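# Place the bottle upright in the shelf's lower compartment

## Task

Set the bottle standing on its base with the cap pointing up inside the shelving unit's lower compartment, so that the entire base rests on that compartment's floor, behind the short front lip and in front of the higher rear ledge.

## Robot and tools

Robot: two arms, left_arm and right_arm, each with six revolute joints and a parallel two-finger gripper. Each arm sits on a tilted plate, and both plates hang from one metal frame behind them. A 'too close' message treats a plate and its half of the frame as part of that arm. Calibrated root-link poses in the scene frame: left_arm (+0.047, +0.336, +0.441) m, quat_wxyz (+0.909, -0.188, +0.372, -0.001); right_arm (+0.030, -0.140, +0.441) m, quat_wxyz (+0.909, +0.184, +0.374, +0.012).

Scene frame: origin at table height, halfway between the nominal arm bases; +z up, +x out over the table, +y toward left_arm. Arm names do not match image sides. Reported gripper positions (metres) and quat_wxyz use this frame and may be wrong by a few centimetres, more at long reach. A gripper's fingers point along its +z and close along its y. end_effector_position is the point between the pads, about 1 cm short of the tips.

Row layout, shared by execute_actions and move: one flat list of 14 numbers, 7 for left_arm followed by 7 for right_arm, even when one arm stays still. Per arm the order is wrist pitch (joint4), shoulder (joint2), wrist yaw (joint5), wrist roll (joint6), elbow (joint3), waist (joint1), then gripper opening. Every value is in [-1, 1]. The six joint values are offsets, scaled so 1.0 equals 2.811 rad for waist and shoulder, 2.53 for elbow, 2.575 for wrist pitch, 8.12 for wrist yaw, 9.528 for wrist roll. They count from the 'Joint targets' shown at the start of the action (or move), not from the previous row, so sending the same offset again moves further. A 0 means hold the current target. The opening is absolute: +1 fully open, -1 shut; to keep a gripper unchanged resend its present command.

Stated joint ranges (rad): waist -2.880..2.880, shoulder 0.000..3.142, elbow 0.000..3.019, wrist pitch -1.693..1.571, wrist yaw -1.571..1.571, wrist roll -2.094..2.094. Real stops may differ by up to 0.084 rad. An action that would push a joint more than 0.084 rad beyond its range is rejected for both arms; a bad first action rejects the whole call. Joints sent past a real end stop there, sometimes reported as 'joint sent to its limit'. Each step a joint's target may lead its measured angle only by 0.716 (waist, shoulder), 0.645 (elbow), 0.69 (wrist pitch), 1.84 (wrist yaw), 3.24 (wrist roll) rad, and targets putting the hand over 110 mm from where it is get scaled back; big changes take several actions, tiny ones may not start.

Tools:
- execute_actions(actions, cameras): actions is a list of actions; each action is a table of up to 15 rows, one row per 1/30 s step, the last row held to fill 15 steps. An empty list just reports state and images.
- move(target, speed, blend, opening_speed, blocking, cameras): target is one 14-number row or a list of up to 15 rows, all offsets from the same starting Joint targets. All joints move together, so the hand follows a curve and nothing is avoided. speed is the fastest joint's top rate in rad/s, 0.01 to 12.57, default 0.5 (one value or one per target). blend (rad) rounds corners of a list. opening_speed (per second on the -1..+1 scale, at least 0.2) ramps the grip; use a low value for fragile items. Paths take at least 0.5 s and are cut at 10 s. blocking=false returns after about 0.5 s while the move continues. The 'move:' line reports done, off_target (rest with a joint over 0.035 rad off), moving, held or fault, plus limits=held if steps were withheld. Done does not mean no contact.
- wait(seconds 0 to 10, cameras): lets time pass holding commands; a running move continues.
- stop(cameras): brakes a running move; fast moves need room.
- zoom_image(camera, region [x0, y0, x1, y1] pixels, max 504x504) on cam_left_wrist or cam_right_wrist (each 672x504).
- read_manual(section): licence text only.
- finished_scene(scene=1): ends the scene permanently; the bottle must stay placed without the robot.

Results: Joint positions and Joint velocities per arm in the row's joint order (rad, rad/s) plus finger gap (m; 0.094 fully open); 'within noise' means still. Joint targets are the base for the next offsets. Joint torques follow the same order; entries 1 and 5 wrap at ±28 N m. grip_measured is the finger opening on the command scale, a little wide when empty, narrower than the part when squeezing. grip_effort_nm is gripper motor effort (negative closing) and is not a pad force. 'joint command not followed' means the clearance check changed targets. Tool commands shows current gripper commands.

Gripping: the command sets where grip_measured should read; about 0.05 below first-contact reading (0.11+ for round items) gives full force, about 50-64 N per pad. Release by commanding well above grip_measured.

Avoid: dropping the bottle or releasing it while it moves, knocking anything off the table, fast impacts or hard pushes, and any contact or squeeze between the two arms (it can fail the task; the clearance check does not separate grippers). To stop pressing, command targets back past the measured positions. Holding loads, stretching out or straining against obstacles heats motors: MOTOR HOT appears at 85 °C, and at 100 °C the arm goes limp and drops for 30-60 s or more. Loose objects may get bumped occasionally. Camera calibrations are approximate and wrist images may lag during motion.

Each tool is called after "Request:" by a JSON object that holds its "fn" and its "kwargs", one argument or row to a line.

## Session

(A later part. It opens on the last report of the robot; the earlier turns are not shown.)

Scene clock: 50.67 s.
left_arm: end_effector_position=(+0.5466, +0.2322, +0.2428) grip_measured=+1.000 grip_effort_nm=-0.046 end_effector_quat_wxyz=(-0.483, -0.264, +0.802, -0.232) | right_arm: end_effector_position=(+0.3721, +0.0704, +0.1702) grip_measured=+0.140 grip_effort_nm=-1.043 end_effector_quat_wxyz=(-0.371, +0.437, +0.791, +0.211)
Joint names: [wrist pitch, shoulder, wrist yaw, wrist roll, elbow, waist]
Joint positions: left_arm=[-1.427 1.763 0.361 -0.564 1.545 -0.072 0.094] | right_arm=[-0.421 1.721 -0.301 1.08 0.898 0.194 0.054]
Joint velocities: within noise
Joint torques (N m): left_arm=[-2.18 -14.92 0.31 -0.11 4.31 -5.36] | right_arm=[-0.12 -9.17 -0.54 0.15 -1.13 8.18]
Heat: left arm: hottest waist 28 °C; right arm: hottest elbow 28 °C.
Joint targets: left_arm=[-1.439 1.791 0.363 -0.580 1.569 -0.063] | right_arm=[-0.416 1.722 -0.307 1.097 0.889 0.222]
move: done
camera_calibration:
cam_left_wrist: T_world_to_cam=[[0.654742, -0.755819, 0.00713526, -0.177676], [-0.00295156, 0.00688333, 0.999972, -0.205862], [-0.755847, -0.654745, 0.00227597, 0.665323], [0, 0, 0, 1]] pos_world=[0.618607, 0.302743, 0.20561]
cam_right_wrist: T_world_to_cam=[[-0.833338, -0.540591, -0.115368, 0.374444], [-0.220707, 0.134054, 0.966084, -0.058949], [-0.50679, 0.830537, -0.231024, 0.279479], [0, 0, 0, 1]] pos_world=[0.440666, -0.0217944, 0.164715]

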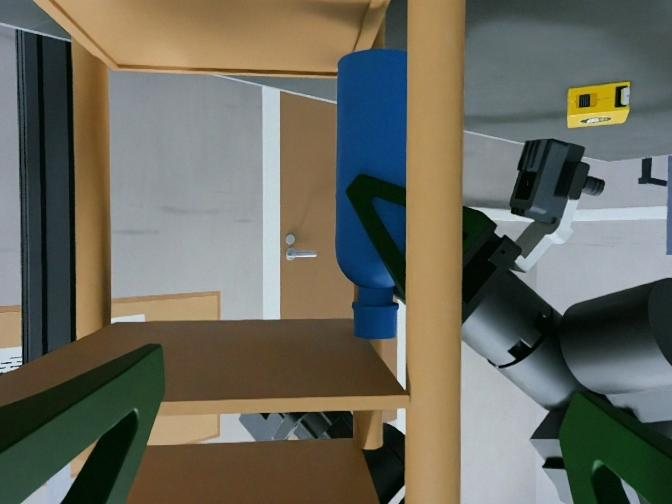

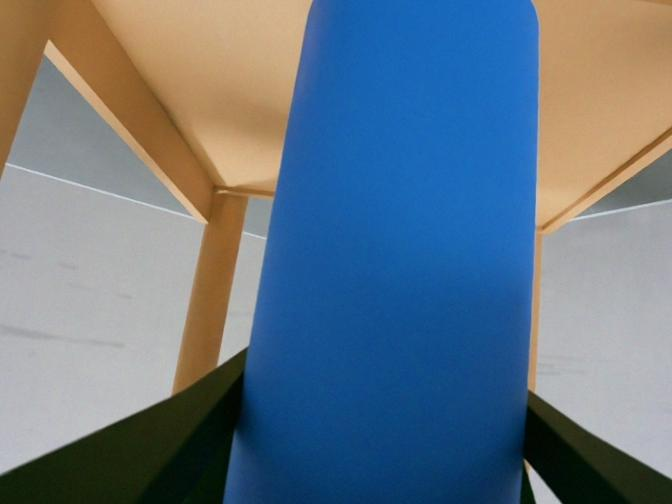

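Request:
{"fn": "move", "kwargs": {
  "target": [0, 0, 0, 0, 0, 0, 1, 0.033, 0.0153, 0.0026, 0.0066, -0.0103, 0.0224, 0.1],
  "speed": 0.12,
  "cameras": ["cam_left_wrist", "cam_right_wrist"]
}}

Scene clock: 54.10 s.
left_arm: end_effector_position=(+0.5466, +0.2322, +0.2428) grip_measured=+1.000 grip_effort_nm=-0.046 end_effector_quat_wxyz=(-0.483, -0.264, +0.802, -0.232) | right_arm: end_effector_position=(+0.3534, +0.0997, +0.1702) grip_measured=+0.140 grip_effort_nm=-1.038 end_effector_quat_wxyz=(-0.372, +0.438, +0.791, +0.210)
Joint names: [wrist pitch, shoulder, wrist yaw, wrist roll, elbow, waist]
Joint positions: left_arm=[-1.427 1.763 0.361 -0.564 1.545 -0.072 0.094] | right_arm=[-0.337 1.764 -0.279 1.143 0.873 0.256 0.054]
Joint velocities: within noise
Joint torques (N m): left_arm=[-2.19 -14.86 0.31 -0.12 4.33 -5.25] | right_arm=[-0.02 -8.82 -0.55 0.17 -1.61 8.41]
Heat: left arm: hottest waist 28 °C; right arm: hottest elbow 28 °C.
Joint targets: left_arm=[-1.439 1.791 0.363 -0.580 1.569 -0.063] | right_arm=[-0.331 1.765 -0.285 1.159 0.863 0.285]
move: done
camera_calibration:
cam_left_wrist: T_world_to_cam=[[0.654742, -0.755819, 0.00713526, -0.177676], [-0.00295156, 0.00688333, 0.999972, -0.205862], [-0.755847, -0.654745, 0.00227597, 0.665323], [0, 0, 0, 1]] pos_world=[0.618607, 0.302743, 0.20561]
cam_right_wrist: T_world_to_cam=[[-0.833515, -0.540758, -0.113281, 0.374435], [-0.219177, 0.135422, 0.966241, -0.0676881], [-0.507162, 0.830206, -0.231398, 0.245889], [0, 0, 0, 1]] pos_world=[0.421967, 0.00750671, 0.164718]

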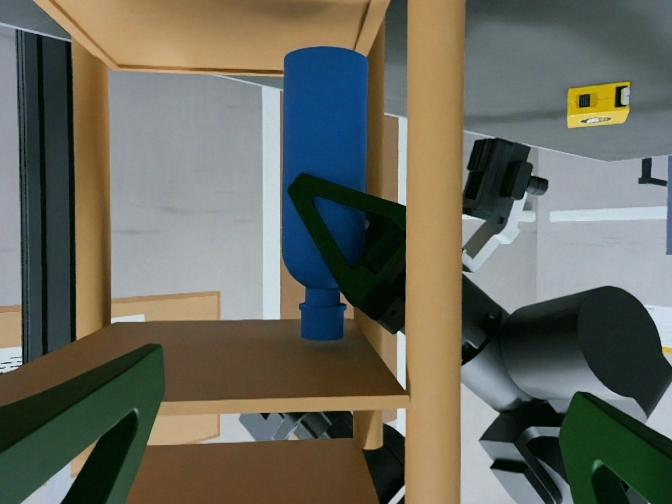

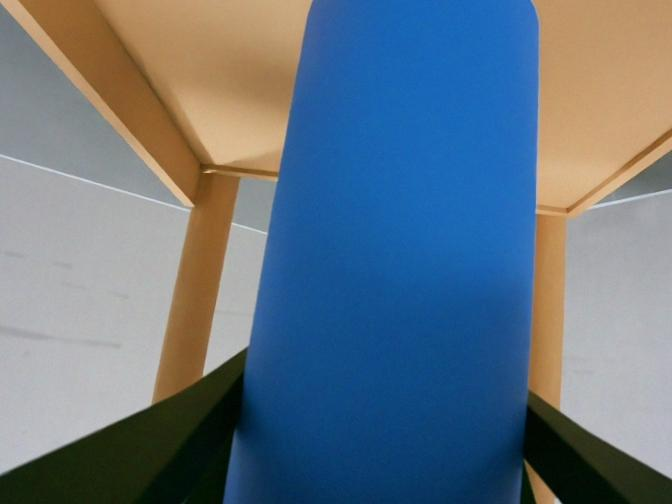

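Request:
{"fn": "zoom_image", "kwargs": {
  "camera": "cam_left_wrist",
  "region": [240, 0, 420, 120]
}}

Request:
{"fn": "zoom_image", "kwargs": {
  "camera": "cam_left_wrist",
  "region": [240, 260, 480, 420]
}}

Scaled by 2.800 from the camera's 672x504 image, which has a finer 960x720 frame.

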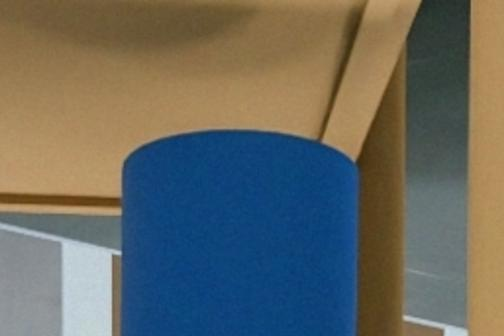

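Scaled by 2.100 from the camera's 672x504 image, which has a finer 960x720 frame.

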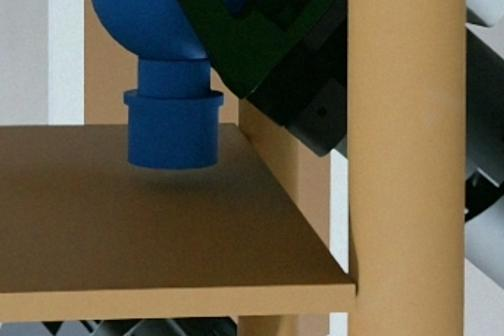

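Request:
{"fn": "zoom_image", "kwargs": {
  "camera": "cam_right_wrist",
  "region": [0, 0, 320, 240]
}}

Request:
{"fn": "zoom_image", "kwargs": {
  "camera": "cam_right_wrist",
  "region": [512, 0, 672, 240]
}}

Scaled by 1.575 from the camera's 672x504 image, which has a finer 960x720 frame.

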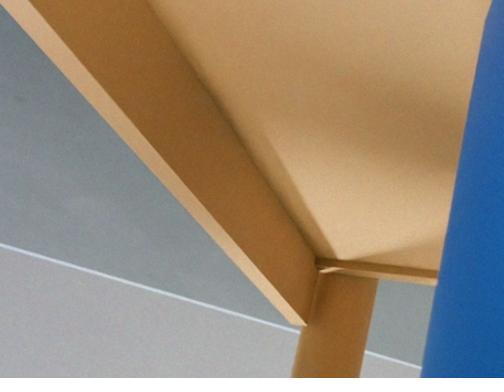

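Scaled by 2.100 from the camera's 672x504 image, which has a finer 960x720 frame.

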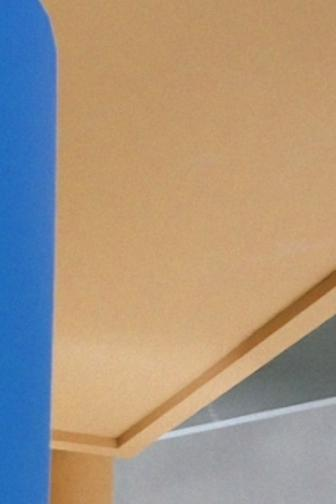

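Request:
{"fn": "move", "kwargs": {
  "target": [0, 0, 0, 0, 0, 0, 1, 0.0214, 0.0213, 0.0006, 0.0019, 0.0099, 0.0075, 0.1],
  "speed": 0.1,
  "cameras": ["cam_left_wrist", "cam_right_wrist"]
}}

Scene clock: 61.23 s.
left_arm: end_effector_position=(+0.5466, +0.2322, +0.2428) grip_measured=+1.000 grip_effort_nm=-0.046 end_effector_quat_wxyz=(-0.483, -0.264, +0.802, -0.232) | right_arm: end_effector_position=(+0.3430, +0.1159, +0.1574) grip_measured=+0.140 grip_effort_nm=-1.038 end_effector_quat_wxyz=(-0.372, +0.438, +0.791, +0.210)
Joint names: [wrist pitch, shoulder, wrist yaw, wrist roll, elbow, waist]
Joint positions: left_arm=[-1.427 1.763 0.361 -0.564 1.545 -0.072 0.094] | right_arm=[-0.282 1.824 -0.274 1.161 0.883 0.275 0.054]
Joint velocities: within noise
Joint torques (N m): left_arm=[-2.17 -14.92 0.3 -0.11 4.33 -5.3] | right_arm=[0.13 -8.59 -0.56 0.22 -0.5 9.29]
Heat: left arm: hottest waist 28 °C; right arm: hottest elbow 28 °C.
Joint targets: left_arm=[-1.439 1.791 0.363 -0.580 1.569 -0.063] | right_arm=[-0.276 1.825 -0.280 1.178 0.888 0.306]
move: done
camera_calibration:
cam_left_wrist: T_world_to_cam=[[0.654742, -0.755819, 0.00713526, -0.177676], [-0.00295156, 0.00688333, 0.999972, -0.205862], [-0.755847, -0.654745, 0.00227597, 0.665323], [0, 0, 0, 1]] pos_world=[0.618607, 0.302743, 0.20561]
cam_right_wrist: T_world_to_cam=[[-0.833668, -0.540578, -0.113017, 0.373072], [-0.218136, 0.134316, 0.966631, -0.0600595], [-0.507359, 0.830503, -0.229894, 0.224004], [0, 0, 0, 1]] pos_world=[0.411568, 0.0237058, 0.151716]

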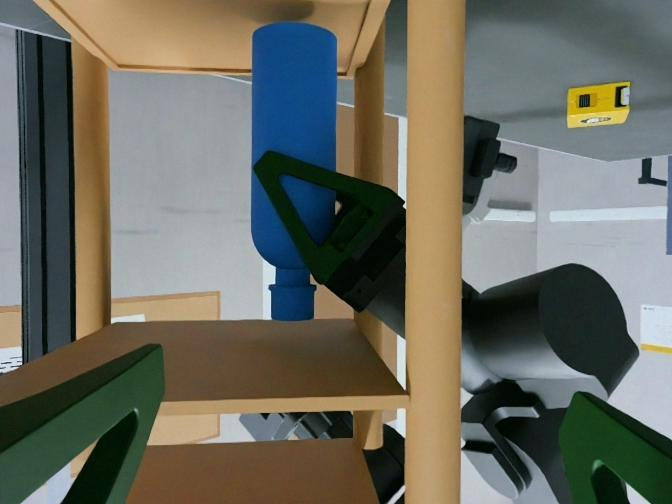

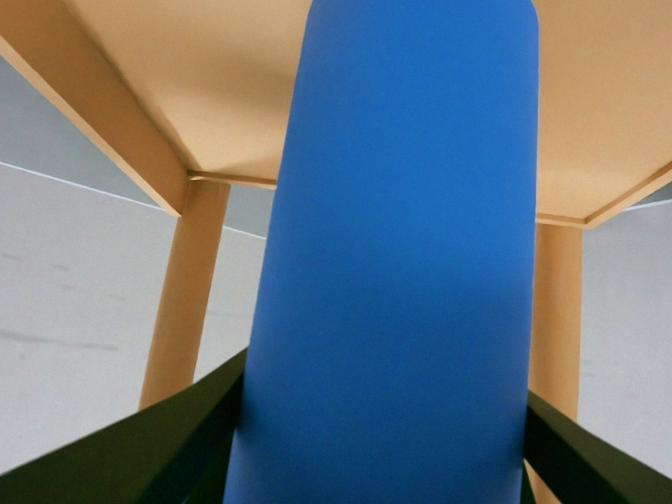

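Request:
{"fn": "zoom_image", "kwargs": {
  "camera": "cam_left_wrist",
  "region": [220, 0, 420, 120]
}}

Request:
{"fn": "zoom_image", "kwargs": {
  "camera": "cam_left_wrist",
  "region": [240, 220, 480, 440]
}}

Scaled by 2.520 from the camera's 672x504 image, which has a finer 960x720 frame.

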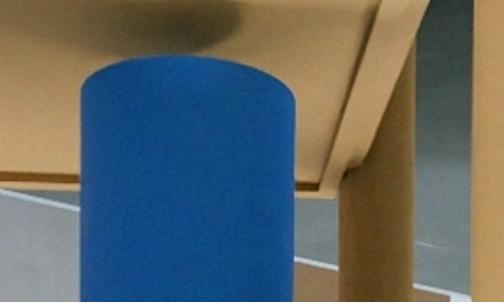

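Scaled by 2.100 from the camera's 672x504 image, which has a finer 960x720 frame.

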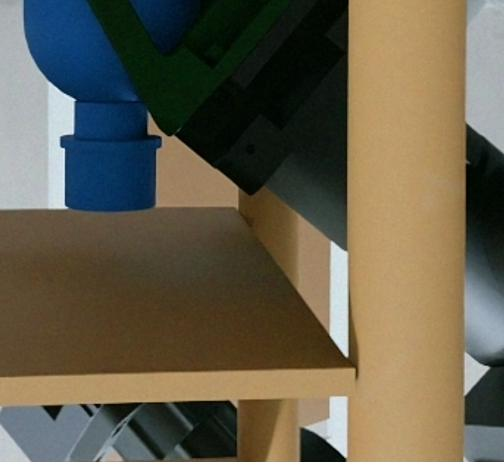

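Request:
{"fn": "move", "kwargs": {
  "target": [0, 0, 0, 0, 0, 0, 1, 0.0039, 0.0139, -0.0004, -0.0056, 0.0091, -0.0085, 0.1],
  "speed": 0.08,
  "cameras": ["cam_left_wrist", "cam_right_wrist"]
}}

Scene clock: 63.07 s.
left_arm: end_effector_position=(+0.5466, +0.2322, +0.2428) grip_measured=+1.000 grip_effort_nm=-0.046 end_effector_quat_wxyz=(-0.483, -0.264, +0.802, -0.232) | right_arm: end_effector_position=(+0.3416, +0.1223, +0.1466) grip_measured=+0.140 grip_effort_nm=-1.043 end_effector_quat_wxyz=(-0.372, +0.429, +0.795, +0.213)
Joint names: [wrist pitch, shoulder, wrist yaw, wrist roll, elbow, waist]
Joint positions: left_arm=[-1.427 1.763 0.361 -0.564 1.545 -0.072 0.094] | right_arm=[-0.272 1.862 -0.274 1.141 0.906 0.275 0.054]
Joint velocities: within noise
Joint torques (N m): left_arm=[-2.22 -14.92 0.31 -0.11 4.3 -5.19] | right_arm=[-0.06 -8.47 -0.7 -0.14 -0.58 7.36]
Heat: left arm: hottest waist 28 °C; right arm: hottest elbow 28 °C.
Joint targets: left_arm=[-1.439 1.791 0.363 -0.580 1.569 -0.063] | right_arm=[-0.266 1.864 -0.284 1.124 0.911 0.282]
move: done
camera_calibration:
cam_left_wrist: T_world_to_cam=[[0.654742, -0.755819, 0.00713526, -0.177676], [-0.00295156, 0.00688333, 0.999972, -0.205862], [-0.755847, -0.654745, 0.00227597, 0.665323], [0, 0, 0, 1]] pos_world=[0.618607, 0.302743, 0.20561]
cam_right_wrist: T_world_to_cam=[[-0.824403, -0.552075, -0.124792, 0.374117], [-0.228883, 0.123523, 0.965585, -0.0457014], [-0.517661, 0.824594, -0.228193, 0.21949], [0, 0, 0, 1]] pos_world=[0.411584, 0.0311962, 0.140902]

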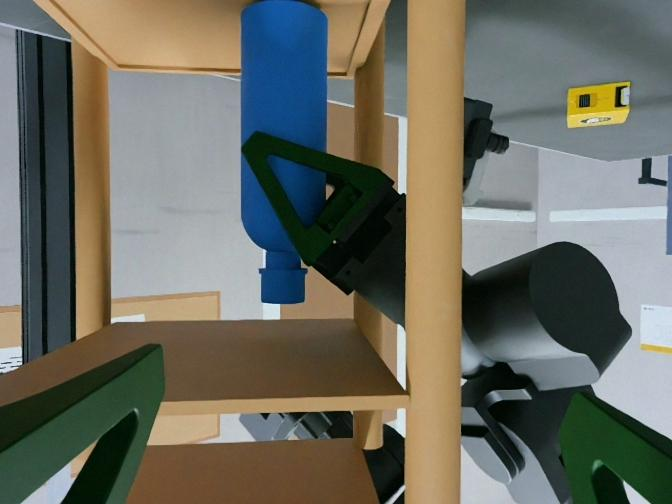

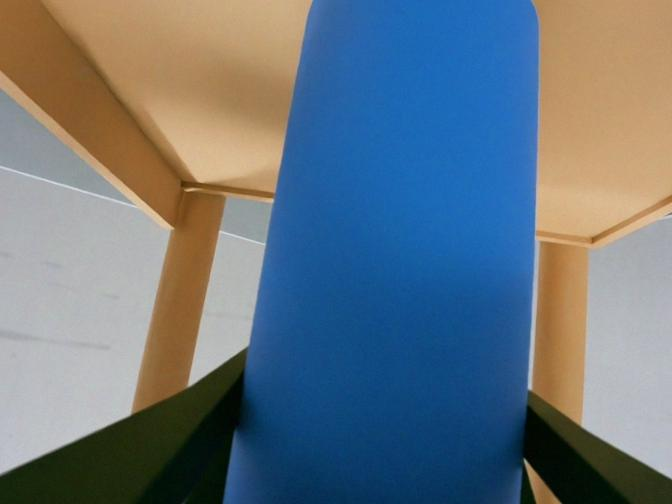

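Request:
{"fn": "move", "kwargs": {
  "target": [0, 0, 0, 0, 0, 0, 1, 0.0009, 0.0038, 0, 0, 0.0033, 0, 0.1],
  "speed": 0.05,
  "cameras": ["cam_left_wrist", "cam_right_wrist"]
}}

Scene clock: 65.27 s.
left_arm: end_effector_position=(+0.5466, +0.2322, +0.2428) grip_measured=+1.000 grip_effort_nm=-0.042 end_effector_quat_wxyz=(-0.483, -0.264, +0.802, -0.232) | right_arm: end_effector_position=(+0.3424, +0.1241, +0.1437) grip_measured=+0.140 grip_effort_nm=-1.038 end_effector_quat_wxyz=(-0.371, +0.429, +0.795, +0.213)
Joint names: [wrist pitch, shoulder, wrist yaw, wrist roll, elbow, waist]
Joint positions: left_arm=[-1.427 1.763 0.361 -0.564 1.545 -0.072 0.094] | right_arm=[-0.269 1.872 -0.274 1.141 0.914 0.275 0.054]
Joint velocities: within noise
Joint torques (N m): left_arm=[-2.19 -14.92 0.32 -0.11 4.3 -5.19] | right_arm=[0.05 -8.06 -0.67 -0.1 -0.65 7.41]
Heat: left arm: hottest waist 28 °C; right arm: hottest elbow 28 °C.
Joint targets: left_arm=[-1.439 1.791 0.363 -0.580 1.569 -0.063] | right_arm=[-0.264 1.875 -0.284 1.124 0.919 0.282]
move: done
camera_calibration:
cam_left_wrist: T_world_to_cam=[[0.654742, -0.755819, 0.00713526, -0.177676], [-0.00295156, 0.00688333, 0.999972, -0.205862], [-0.755847, -0.654745, 0.00227597, 0.665323], [0, 0, 0, 1]] pos_world=[0.618607, 0.302743, 0.20561]
cam_right_wrist: T_world_to_cam=[[-0.82421, -0.552083, -0.126025, 0.375499], [-0.230073, 0.123115, 0.965354, -0.0424034], [-0.51744, 0.82465, -0.228492, 0.217706], [0, 0, 0, 1]] pos_world=[0.412383, 0.0329959, 0.138001]

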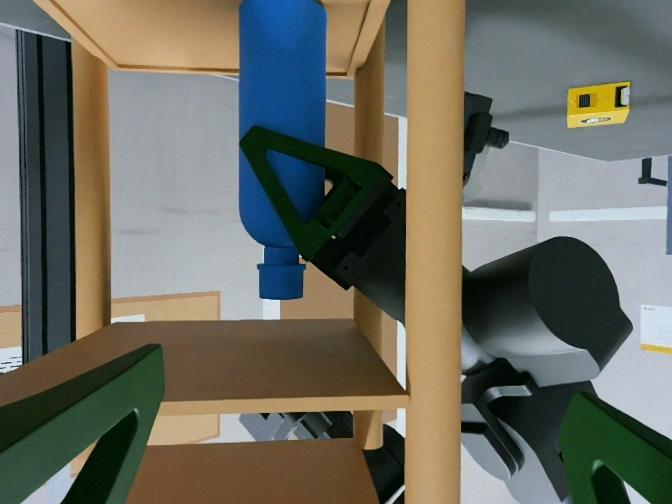

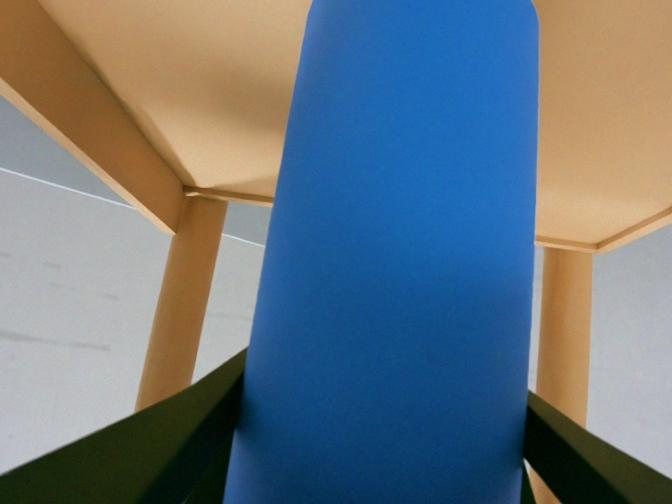

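Request:
{"fn": "move", "kwargs": {
  "target": [0.0583, 0, 0, 0, 0, 0, 1, 0, 0, 0, 0, 0, 0, 0.1],
  "speed": 0.5,
  "cameras": ["cam_left_wrist"]
}}

Request:
{"fn": "zoom_image", "kwargs": {
  "camera": "cam_left_wrist",
  "region": [180, 0, 420, 180]
}}

Scene clock: 66.50 s.
left_arm: end_effector_position=(+0.5690, +0.2257, +0.2226) grip_measured=+1.000 grip_effort_nm=-0.042 end_effector_quat_wxyz=(-0.426, -0.273, +0.824, -0.256) | right_arm: end_effector_position=(+0.3426, +0.1242, +0.1437) grip_measured=+0.140 grip_effort_nm=-1.038 end_effector_quat_wxyz=(-0.371, +0.429, +0.795, +0.213)
Joint names: [wrist pitch, shoulder, wrist yaw, wrist roll, elbow, waist]
Joint positions: left_arm=[-1.296 1.763 0.361 -0.564 1.545 -0.072 0.094] | right_arm=[-0.269 1.872 -0.274 1.141 0.914 0.275 0.054]
Joint velocities: within noise
Joint torques (N m): left_arm=[-1.28 -15.15 0.32 -0.11 4.51 -5.13] | right_arm=[0.08 -8.82 -0.66 -0.14 -0.57 7.77]
Heat: left arm: hottest waist 28 °C; right arm: hottest elbow 28 °C.
Joint targets: left_arm=[-1.289 1.791 0.363 -0.580 1.569 -0.063] | right_arm=[-0.264 1.875 -0.284 1.124 0.920 0.282]
move: done
camera_calibration:
cam_left_wrist: T_world_to_cam=[[0.687692, -0.721633, 0.0795297, -0.239703], [-0.122996, -0.00784295, 0.992376, -0.112221], [-0.715508, -0.692231, -0.0941513, 0.684951], [0, 0, 0, 1]] pos_world=[0.641127, 0.300286, 0.194918]
Images, in order (width x height): cam_left_wrist 672x504.

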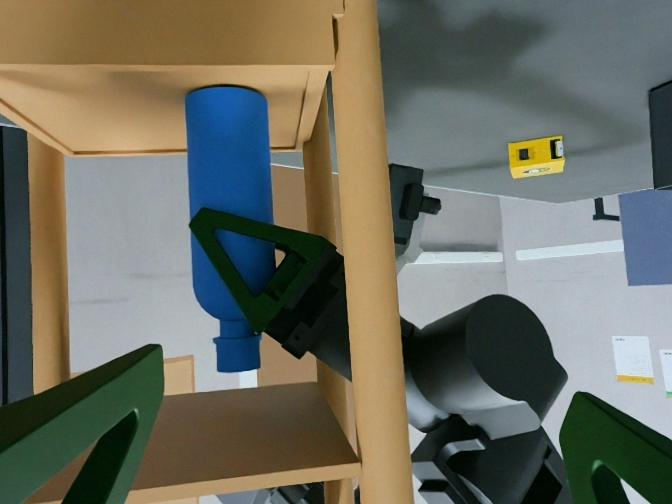

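Scaled by 2.100 from the camera's 672x504 image, which has a finer 960x720 frame.

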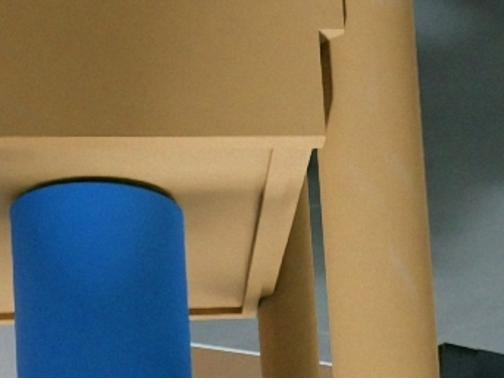

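Request:
{"fn": "zoom_image", "kwargs": {
  "camera": "cam_left_wrist",
  "region": [170, 60, 290, 140]
}}

Scaled by 4.200 from the camera's 672x504 image, which has a finer 960x720 frame.

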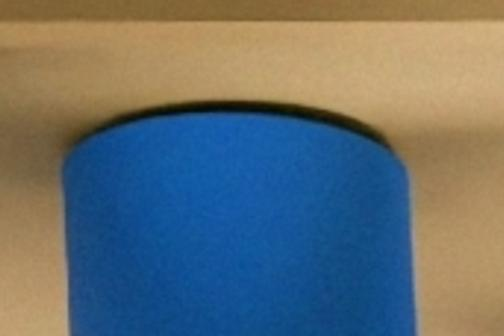

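Request:
{"fn": "move", "kwargs": {
  "target": [0, 0, 0, 0, 0, 0, 1, 0.0005, 0.0019, 0, 0, 0.0016, 0, 0.1],
  "speed": 0.05,
  "cameras": ["cam_left_wrist"]
}}

Request:
{"fn": "zoom_image", "kwargs": {
  "camera": "cam_left_wrist",
  "region": [170, 60, 290, 140]
}}

Scene clock: 67.50 s.
left_arm: end_effector_position=(+0.5690, +0.2257, +0.2226) grip_measured=+1.000 grip_effort_nm=-0.042 end_effector_quat_wxyz=(-0.426, -0.273, +0.824, -0.256) | right_arm: end_effector_position=(+0.3399, +0.1246, +0.1425) grip_measured=+0.140 grip_effort_nm=-1.043 end_effector_quat_wxyz=(-0.373, +0.429, +0.795, +0.211)
Joint names: [wrist pitch, shoulder, wrist yaw, wrist roll, elbow, waist]
Joint positions: left_arm=[-1.296 1.763 0.361 -0.564 1.545 -0.072 0.094] | right_arm=[-0.269 1.877 -0.274 1.141 0.914 0.275 0.054]
Joint velocities: within noise
Joint torques (N m): left_arm=[-1.31 -15.44 0.33 -0.1 4.48 -5.25] | right_arm=[0.13 -8.64 -0.69 -0.15 -0.35 7.47]
Heat: left arm: hottest waist 28 °C; right arm: hottest elbow 28 °C.
Joint targets: left_arm=[-1.289 1.791 0.363 -0.580 1.569 -0.063] | right_arm=[-0.263 1.880 -0.284 1.124 0.924 0.282]
move: done
camera_calibration:
cam_left_wrist: T_world_to_cam=[[0.687692, -0.721633, 0.0795297, -0.239703], [-0.122996, -0.00784295, 0.992376, -0.112221], [-0.715508, -0.692231, -0.0941513, 0.684951], [0, 0, 0, 1]] pos_world=[0.641127, 0.300286, 0.194918]
Images, in order (width x height): cam_left_wrist 672x504.

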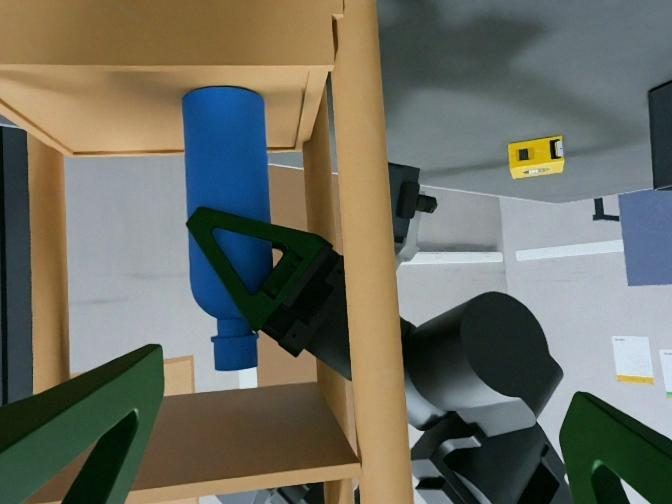

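Scaled by 4.200 from the camera's 672x504 image, which has a finer 960x720 frame.

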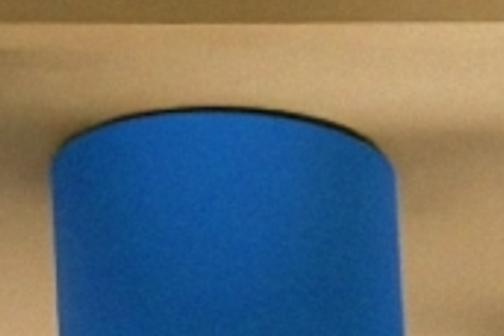

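Request:
{"fn": "move", "kwargs": {
  "target": [0, 0, 0, 0, 0, 0, 1, 0, 0.0016, 0, 0, 0.0012, 0, 0.1],
  "speed": 0.05,
  "cameras": ["cam_left_wrist"]
}}

Request:
{"fn": "zoom_image", "kwargs": {
  "camera": "cam_left_wrist",
  "region": [170, 60, 290, 140]
}}

Scene clock: 68.40 s.
left_arm: end_effector_position=(+0.5691, +0.2257, +0.2225) grip_measured=+1.000 grip_effort_nm=-0.042 end_effector_quat_wxyz=(-0.426, -0.273, +0.824, -0.256) | right_arm: end_effector_position=(+0.3429, +0.1257, +0.1417) grip_measured=+0.140 grip_effort_nm=-1.043 end_effector_quat_wxyz=(-0.372, +0.429, +0.795, +0.214)
Joint names: [wrist pitch, shoulder, wrist yaw, wrist roll, elbow, waist]
Joint positions: left_arm=[-1.295 1.763 0.361 -0.564 1.545 -0.072 0.094] | right_arm=[-0.268 1.879 -0.276 1.141 0.92 0.275 0.054]
Joint velocities: within noise
Joint torques (N m): left_arm=[-1.39 -15.15 0.32 -0.1 4.45 -5.36] | right_arm=[0.08 -8.41 -0.58 -0.14 -0.47 7.65]
Heat: left arm: hottest waist 28 °C; right arm: hottest elbow 28 °C.
Joint targets: left_arm=[-1.289 1.791 0.363 -0.580 1.569 -0.063] | right_arm=[-0.263 1.884 -0.284 1.124 0.927 0.282]
move: done
camera_calibration:
cam_left_wrist: T_world_to_cam=[[0.68781, -0.721505, 0.0796789, -0.239909], [-0.123317, -0.00796974, 0.992335, -0.111855], [-0.71534, -0.692364, -0.0944552, 0.685004], [0, 0, 0, 1]] pos_world=[0.641229, 0.300285, 0.194816]
Images, in order (width x height): cam_left_wrist 672x504.

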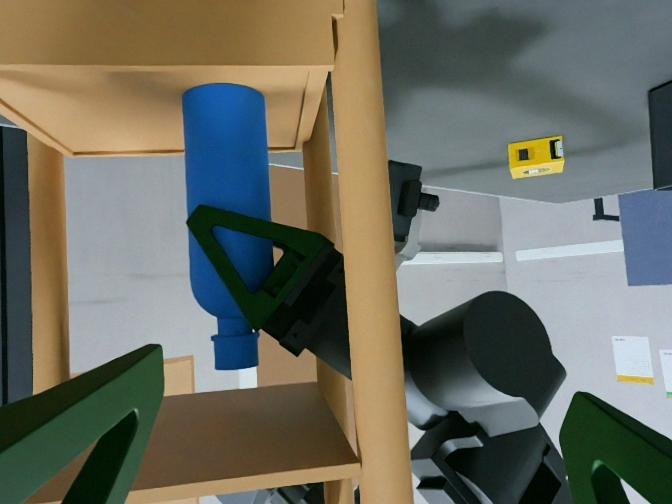

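Scaled by 4.200 from the camera's 672x504 image, which has a finer 960x720 frame.

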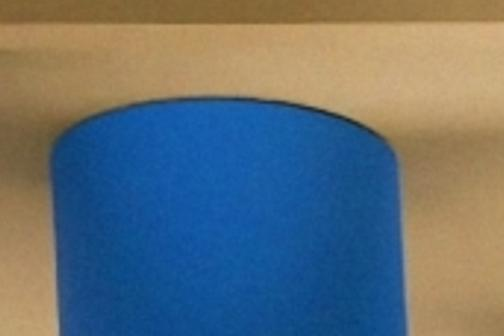

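Request:
{"fn": "move", "kwargs": {
  "target": [0, 0, 0, 0, 0, 0, 1, 0, 0, 0, 0, 0, 0, 0.5],
  "speed": 0.05,
  "opening_speed": 0.3,
  "cameras": ["cam_left_wrist", "cam_right_wrist"]
}}

Request:
{"fn": "zoom_image", "kwargs": {
  "camera": "cam_left_wrist",
  "region": [170, 60, 290, 140]
}}

Scene clock: 70.47 s.
left_arm: end_effector_position=(+0.5691, +0.2257, +0.2225) grip_measured=+1.000 grip_effort_nm=-0.046 end_effector_quat_wxyz=(-0.426, -0.273, +0.824, -0.256) | right_arm: end_effector_position=(+0.3425, +0.1264, +0.1422) grip_measured=+0.497 grip_effort_nm=0.120 end_effector_quat_wxyz=(-0.374, +0.429, +0.794, +0.215)
Joint names: [wrist pitch, shoulder, wrist yaw, wrist roll, elbow, waist]
Joint positions: left_arm=[-1.295 1.763 0.361 -0.564 1.545 -0.072 0.094] | right_arm=[-0.268 1.88 -0.281 1.141 0.92 0.275 0.07]
Joint velocities: within noise
Joint torques (N m): left_arm=[-1.35 -15.21 0.32 -0.1 4.42 -5.48] | right_arm=[0.09 -8.35 -0.42 -0.15 -0.59 7.53]
Heat: left arm: hottest waist 28 °C; right arm: hottest elbow 28 °C.
Joint targets: left_arm=[-1.289 1.791 0.363 -0.580 1.569 -0.063] | right_arm=[-0.263 1.885 -0.284 1.124 0.927 0.282]
move: done
camera_calibration:
cam_left_wrist: T_world_to_cam=[[0.68781, -0.721505, 0.0796789, -0.239909], [-0.123317, -0.00796974, 0.992335, -0.111855], [-0.71534, -0.692364, -0.0944552, 0.685004], [0, 0, 0, 1]] pos_world=[0.641229, 0.300285, 0.194816]
cam_right_wrist: T_world_to_cam=[[-0.825496, -0.549869, -0.127282, 0.377055], [-0.227338, 0.117525, 0.966698, -0.0416549], [-0.516599, 0.826941, -0.222022, 0.214084], [0, 0, 0, 1]] pos_world=[0.412383, 0.0351913, 0.135791]

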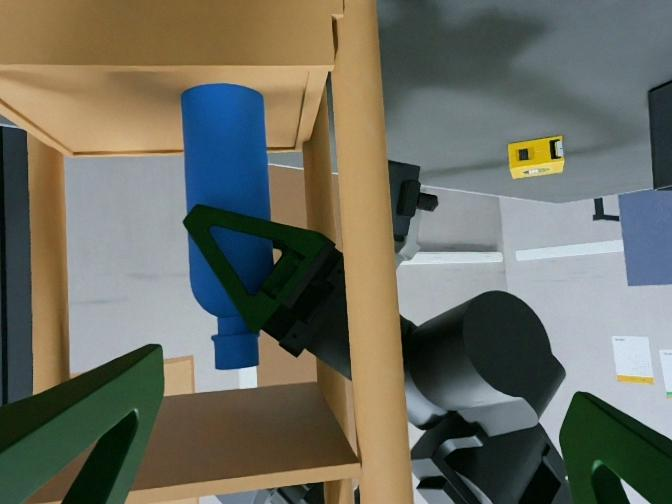

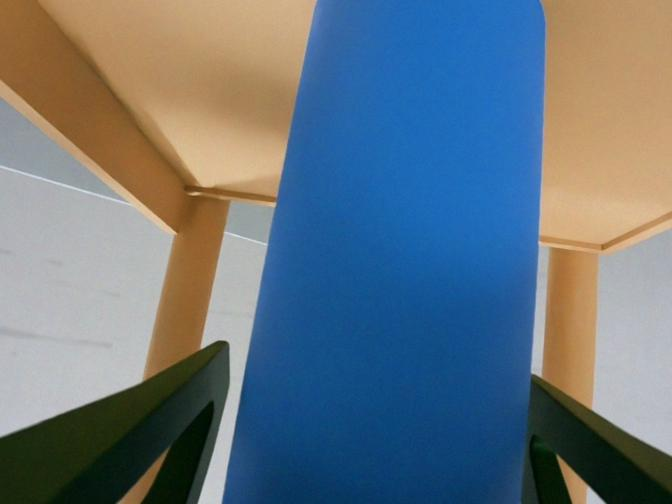

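Scaled by 4.200 from the camera's 672x504 image, which has a finer 960x720 frame.

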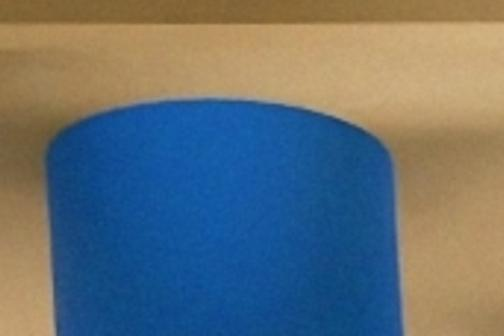

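Request:
{"fn": "zoom_image", "kwargs": {
  "camera": "cam_right_wrist",
  "region": [180, 300, 620, 504]
}}

Scaled by 1.145 from the camera's 672x504 image, which has a finer 960x720 frame.

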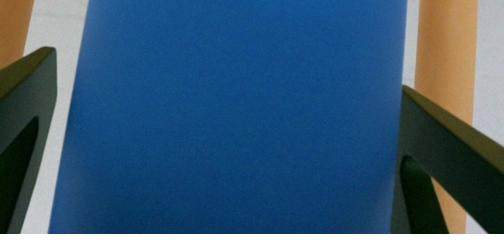

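Request:
{"fn": "move", "kwargs": {
  "target": [0, 0, 0, 0, 0, 0, 1, -0.0062, -0.0075, 0, 0, 0, -0.01245, 0.6],
  "speed": 0.05,
  "opening_speed": 0.3,
  "cameras": ["cam_left_wrist", "cam_right_wrist"]
}}

Request:
{"fn": "zoom_image", "kwargs": {
  "camera": "cam_right_wrist",
  "region": [180, 300, 620, 504]
}}

Scene clock: 72.87 s.
left_arm: end_effector_position=(+0.5691, +0.2257, +0.2225) grip_measured=+1.000 grip_effort_nm=-0.046 end_effector_quat_wxyz=(-0.426, -0.273, +0.824, -0.256) | right_arm: end_effector_position=(+0.3443, +0.1165, +0.1355) grip_measured=+0.598 grip_effort_nm=0.115 end_effector_quat_wxyz=(-0.371, +0.439, +0.791, +0.210)
Joint names: [wrist pitch, shoulder, wrist yaw, wrist roll, elbow, waist]
Joint positions: left_arm=[-1.295 1.763 0.361 -0.564 1.545 -0.072 0.094] | right_arm=[-0.268 1.88 -0.281 1.141 0.92 0.251 0.075]
Joint velocities: within noise
Joint torques (N m): left_arm=[-1.4 -15.09 0.31 -0.11 4.48 -5.3] | right_arm=[-0.58 -9.88 -0.41 -0.14 -0.59 6.59]
Heat: left arm: hottest waist 28 °C; right arm: hottest elbow 28 °C.
Joint targets: left_arm=[-1.289 1.791 0.363 -0.580 1.569 -0.063] | right_arm=[-0.279 1.863 -0.284 1.124 0.927 0.247]
move: done
camera_calibration:
cam_left_wrist: T_world_to_cam=[[0.68781, -0.721505, 0.0796789, -0.239909], [-0.123317, -0.00796974, 0.992335, -0.111855], [-0.71534, -0.692364, -0.0944552, 0.685004], [0, 0, 0, 1]] pos_world=[0.641229, 0.300285, 0.194816]
cam_right_wrist: T_world_to_cam=[[-0.834969, -0.538813, -0.111836, 0.372009], [-0.217795, 0.136932, 0.966341, -0.0390897], [-0.505363, 0.831222, -0.231685, 0.218579], [0, 0, 0, 1]] pos_world=[0.412564, 0.0241081, 0.130019]

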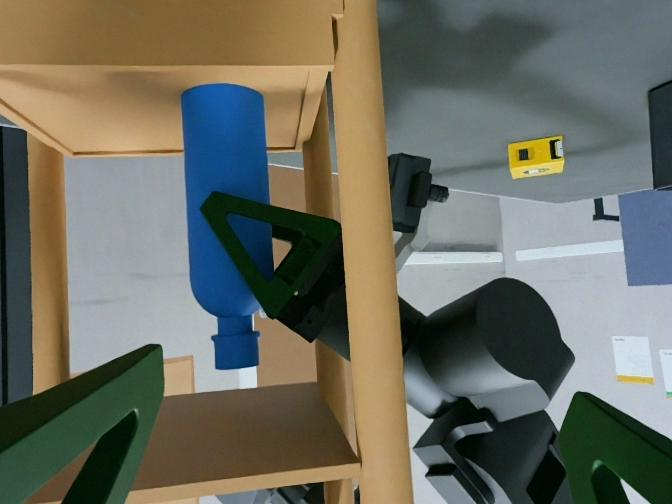

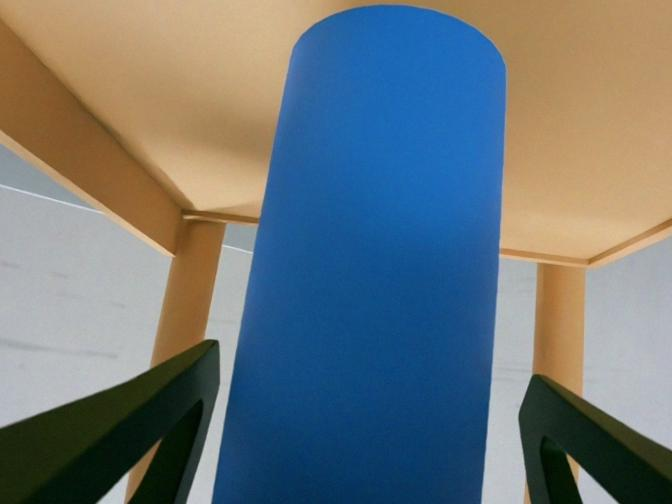

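Scaled by 1.145 from the camera's 672x504 image, which has a finer 960x720 frame.

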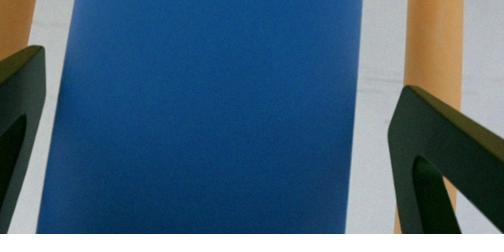

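Request:
{"fn": "move", "kwargs": {
  "target": [0, 0, 0, 0, 0, 0, 1, -0.0202, -0.0119, -0.0013, -0.0035, 0.0032, -0.011, 0.6],
  "speed": 0.08,
  "cameras": ["cam_left_wrist", "cam_right_wrist"]
}}

Scene clock: 74.50 s.
left_arm: end_effector_position=(+0.5691, +0.2257, +0.2225) grip_measured=+1.000 grip_effort_nm=-0.051 end_effector_quat_wxyz=(-0.426, -0.273, +0.824, -0.256) | right_arm: end_effector_position=(+0.3536, +0.1003, +0.1375) grip_measured=+0.598 grip_effort_nm=0.115 end_effector_quat_wxyz=(-0.373, +0.438, +0.791, +0.209)
Joint names: [wrist pitch, shoulder, wrist yaw, wrist roll, elbow, waist]
Joint positions: left_arm=[-1.295 1.763 0.361 -0.564 1.545 -0.072 0.094] | right_arm=[-0.319 1.85 -0.291 1.108 0.928 0.22 0.075]
Joint velocities: within noise
Joint torques (N m): left_arm=[-1.39 -15.27 0.32 -0.1 4.45 -5.25] | right_arm=[-0.64 -10.7 -0.42 -0.09 -0.49 6.3]
Heat: left arm: hottest waist 28 °C; right arm: hottest elbow 28 °C.
Joint targets: left_arm=[-1.289 1.791 0.363 -0.580 1.569 -0.063] | right_arm=[-0.331 1.830 -0.294 1.091 0.935 0.216]
move: done
camera_calibration:
cam_left_wrist: T_world_to_cam=[[0.68781, -0.721505, 0.0796789, -0.239909], [-0.123317, -0.00796974, 0.992335, -0.111855], [-0.71534, -0.692364, -0.0944552, 0.685004], [0, 0, 0, 1]] pos_world=[0.641229, 0.300285, 0.194816]
cam_right_wrist: T_world_to_cam=[[-0.833155, -0.542024, -0.109832, 0.370745], [-0.215424, 0.135162, 0.967121, -0.0376261], [-0.509358, 0.829422, -0.229376, 0.238517], [0, 0, 0, 1]] pos_world=[0.422273, 0.00820642, 0.131819]

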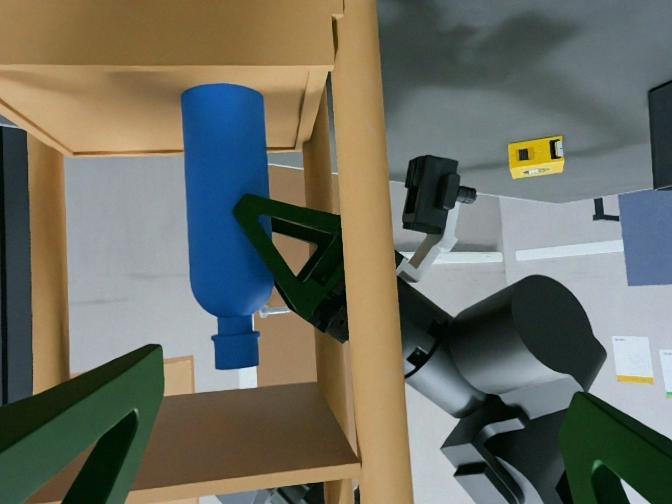

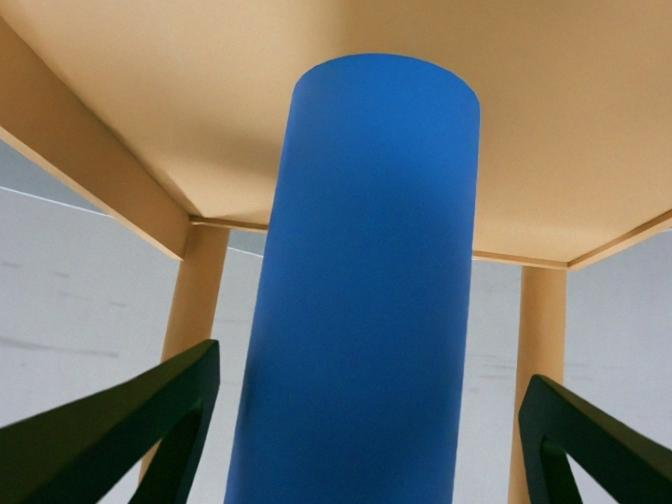

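Request:
{"fn": "move", "kwargs": {
  "target": [
    [0, 0, 0, 0, 0, 0, 1, -0.0202, -0.0121, -0.0015, -0.0036, 0.0032, -0.011, 0.6],
    [0, 0, 0, 0, 0, 0, 1, -0.0738, -0.0576, -0.0036, -0.0093, 0, -0.0306, 0.6],
    [0, 0, 0, 0, 0, 0, 1, -0.113, -0.0676, -0.006, -0.0167, 0.019, -0.0551, 0.6],
    [0, 0, 0, 0, 0, 0, 1, -0.1674, -0.0765, -0.0078, -0.0263, 0.0553, -0.0868, 0.6]
  ],
  "speed": [0.1, 0.2, 0.25, 0.3],
  "blend": 0.01,
  "cameras": ["cam_left_wrist", "cam_right_wrist"]
}}

Scene clock: 77.73 s.
left_arm: end_effector_position=(+0.5691, +0.2257, +0.2225) grip_measured=+1.000 grip_effort_nm=-0.046 end_effector_quat_wxyz=(-0.426, -0.273, +0.824, -0.256) | right_arm: end_effector_position=(+0.4395, -0.0412, +0.1677) grip_measured=+0.598 grip_effort_nm=0.120 end_effector_quat_wxyz=(-0.371, +0.438, +0.793, +0.206)
Joint names: [wrist pitch, shoulder, wrist yaw, wrist roll, elbow, waist]
Joint positions: left_arm=[-1.295 1.763 0.361 -0.564 1.545 -0.072 0.094] | right_arm=[-0.749 1.635 -0.355 0.857 1.065 -0.028 0.075]
Joint velocities: within noise
Joint torques (N m): left_arm=[-1.33 -15.15 0.32 -0.1 4.46 -5.42] | right_arm=[-0.91 -12.22 -0.35 -0.16 1.72 3.78]
Heat: left arm: hottest waist 28 °C; right arm: hottest elbow 28 °C.
Joint targets: left_arm=[-1.289 1.791 0.363 -0.580 1.569 -0.063] | right_arm=[-0.762 1.615 -0.358 0.840 1.075 -0.028]
move: done
camera_calibration:
cam_left_wrist: T_world_to_cam=[[0.68781, -0.721505, 0.0796789, -0.239909], [-0.123317, -0.00796974, 0.992335, -0.111855], [-0.71534, -0.692364, -0.0944552, 0.685004], [0, 0, 0, 1]] pos_world=[0.641229, 0.300285, 0.194816]
cam_right_wrist: T_world_to_cam=[[-0.831839, -0.544326, -0.108414, 0.368051], [-0.218789, 0.142079, 0.965373, -0.0271387], [-0.510074, 0.826755, -0.237279, 0.408081], [0, 0, 0, 1]] pos_world=[0.508373, -0.133188, 0.16293]

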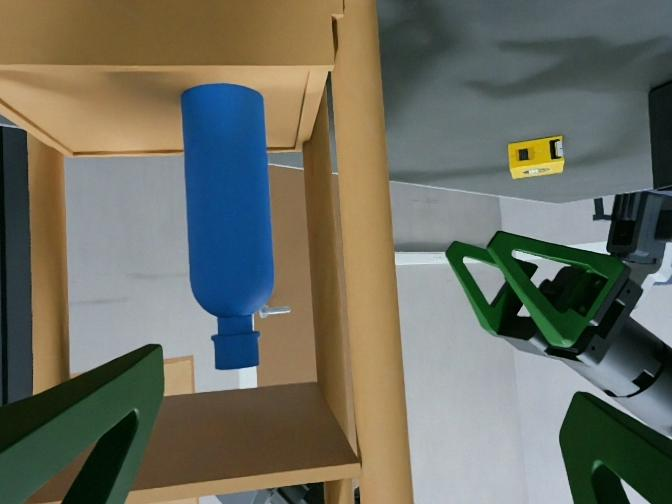

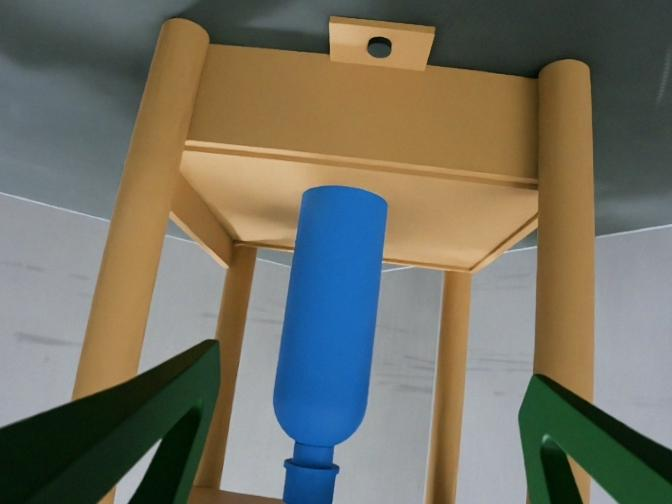

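Request:
{"fn": "zoom_image", "kwargs": {
  "camera": "cam_right_wrist",
  "region": [160, 120, 560, 320]
}}

Request:
{"fn": "zoom_image", "kwargs": {
  "camera": "cam_left_wrist",
  "region": [0, 40, 360, 400]
}}

Scaled by 1.260 from the camera's 672x504 image, which has a finer 960x720 frame.

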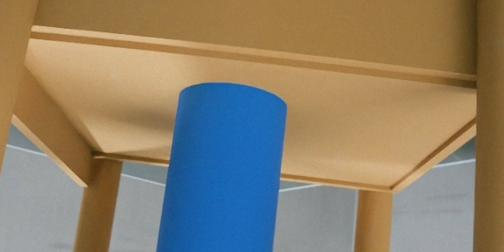

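Scaled by 1.400 from the camera's 672x504 image, which has a finer 960x720 frame.

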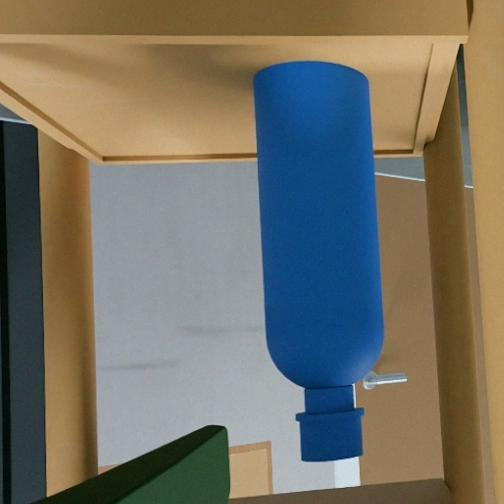

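Request:
{"fn": "finished_scene", "kwargs": {
  "scene": 1
}}

The scene is finished: the task was done.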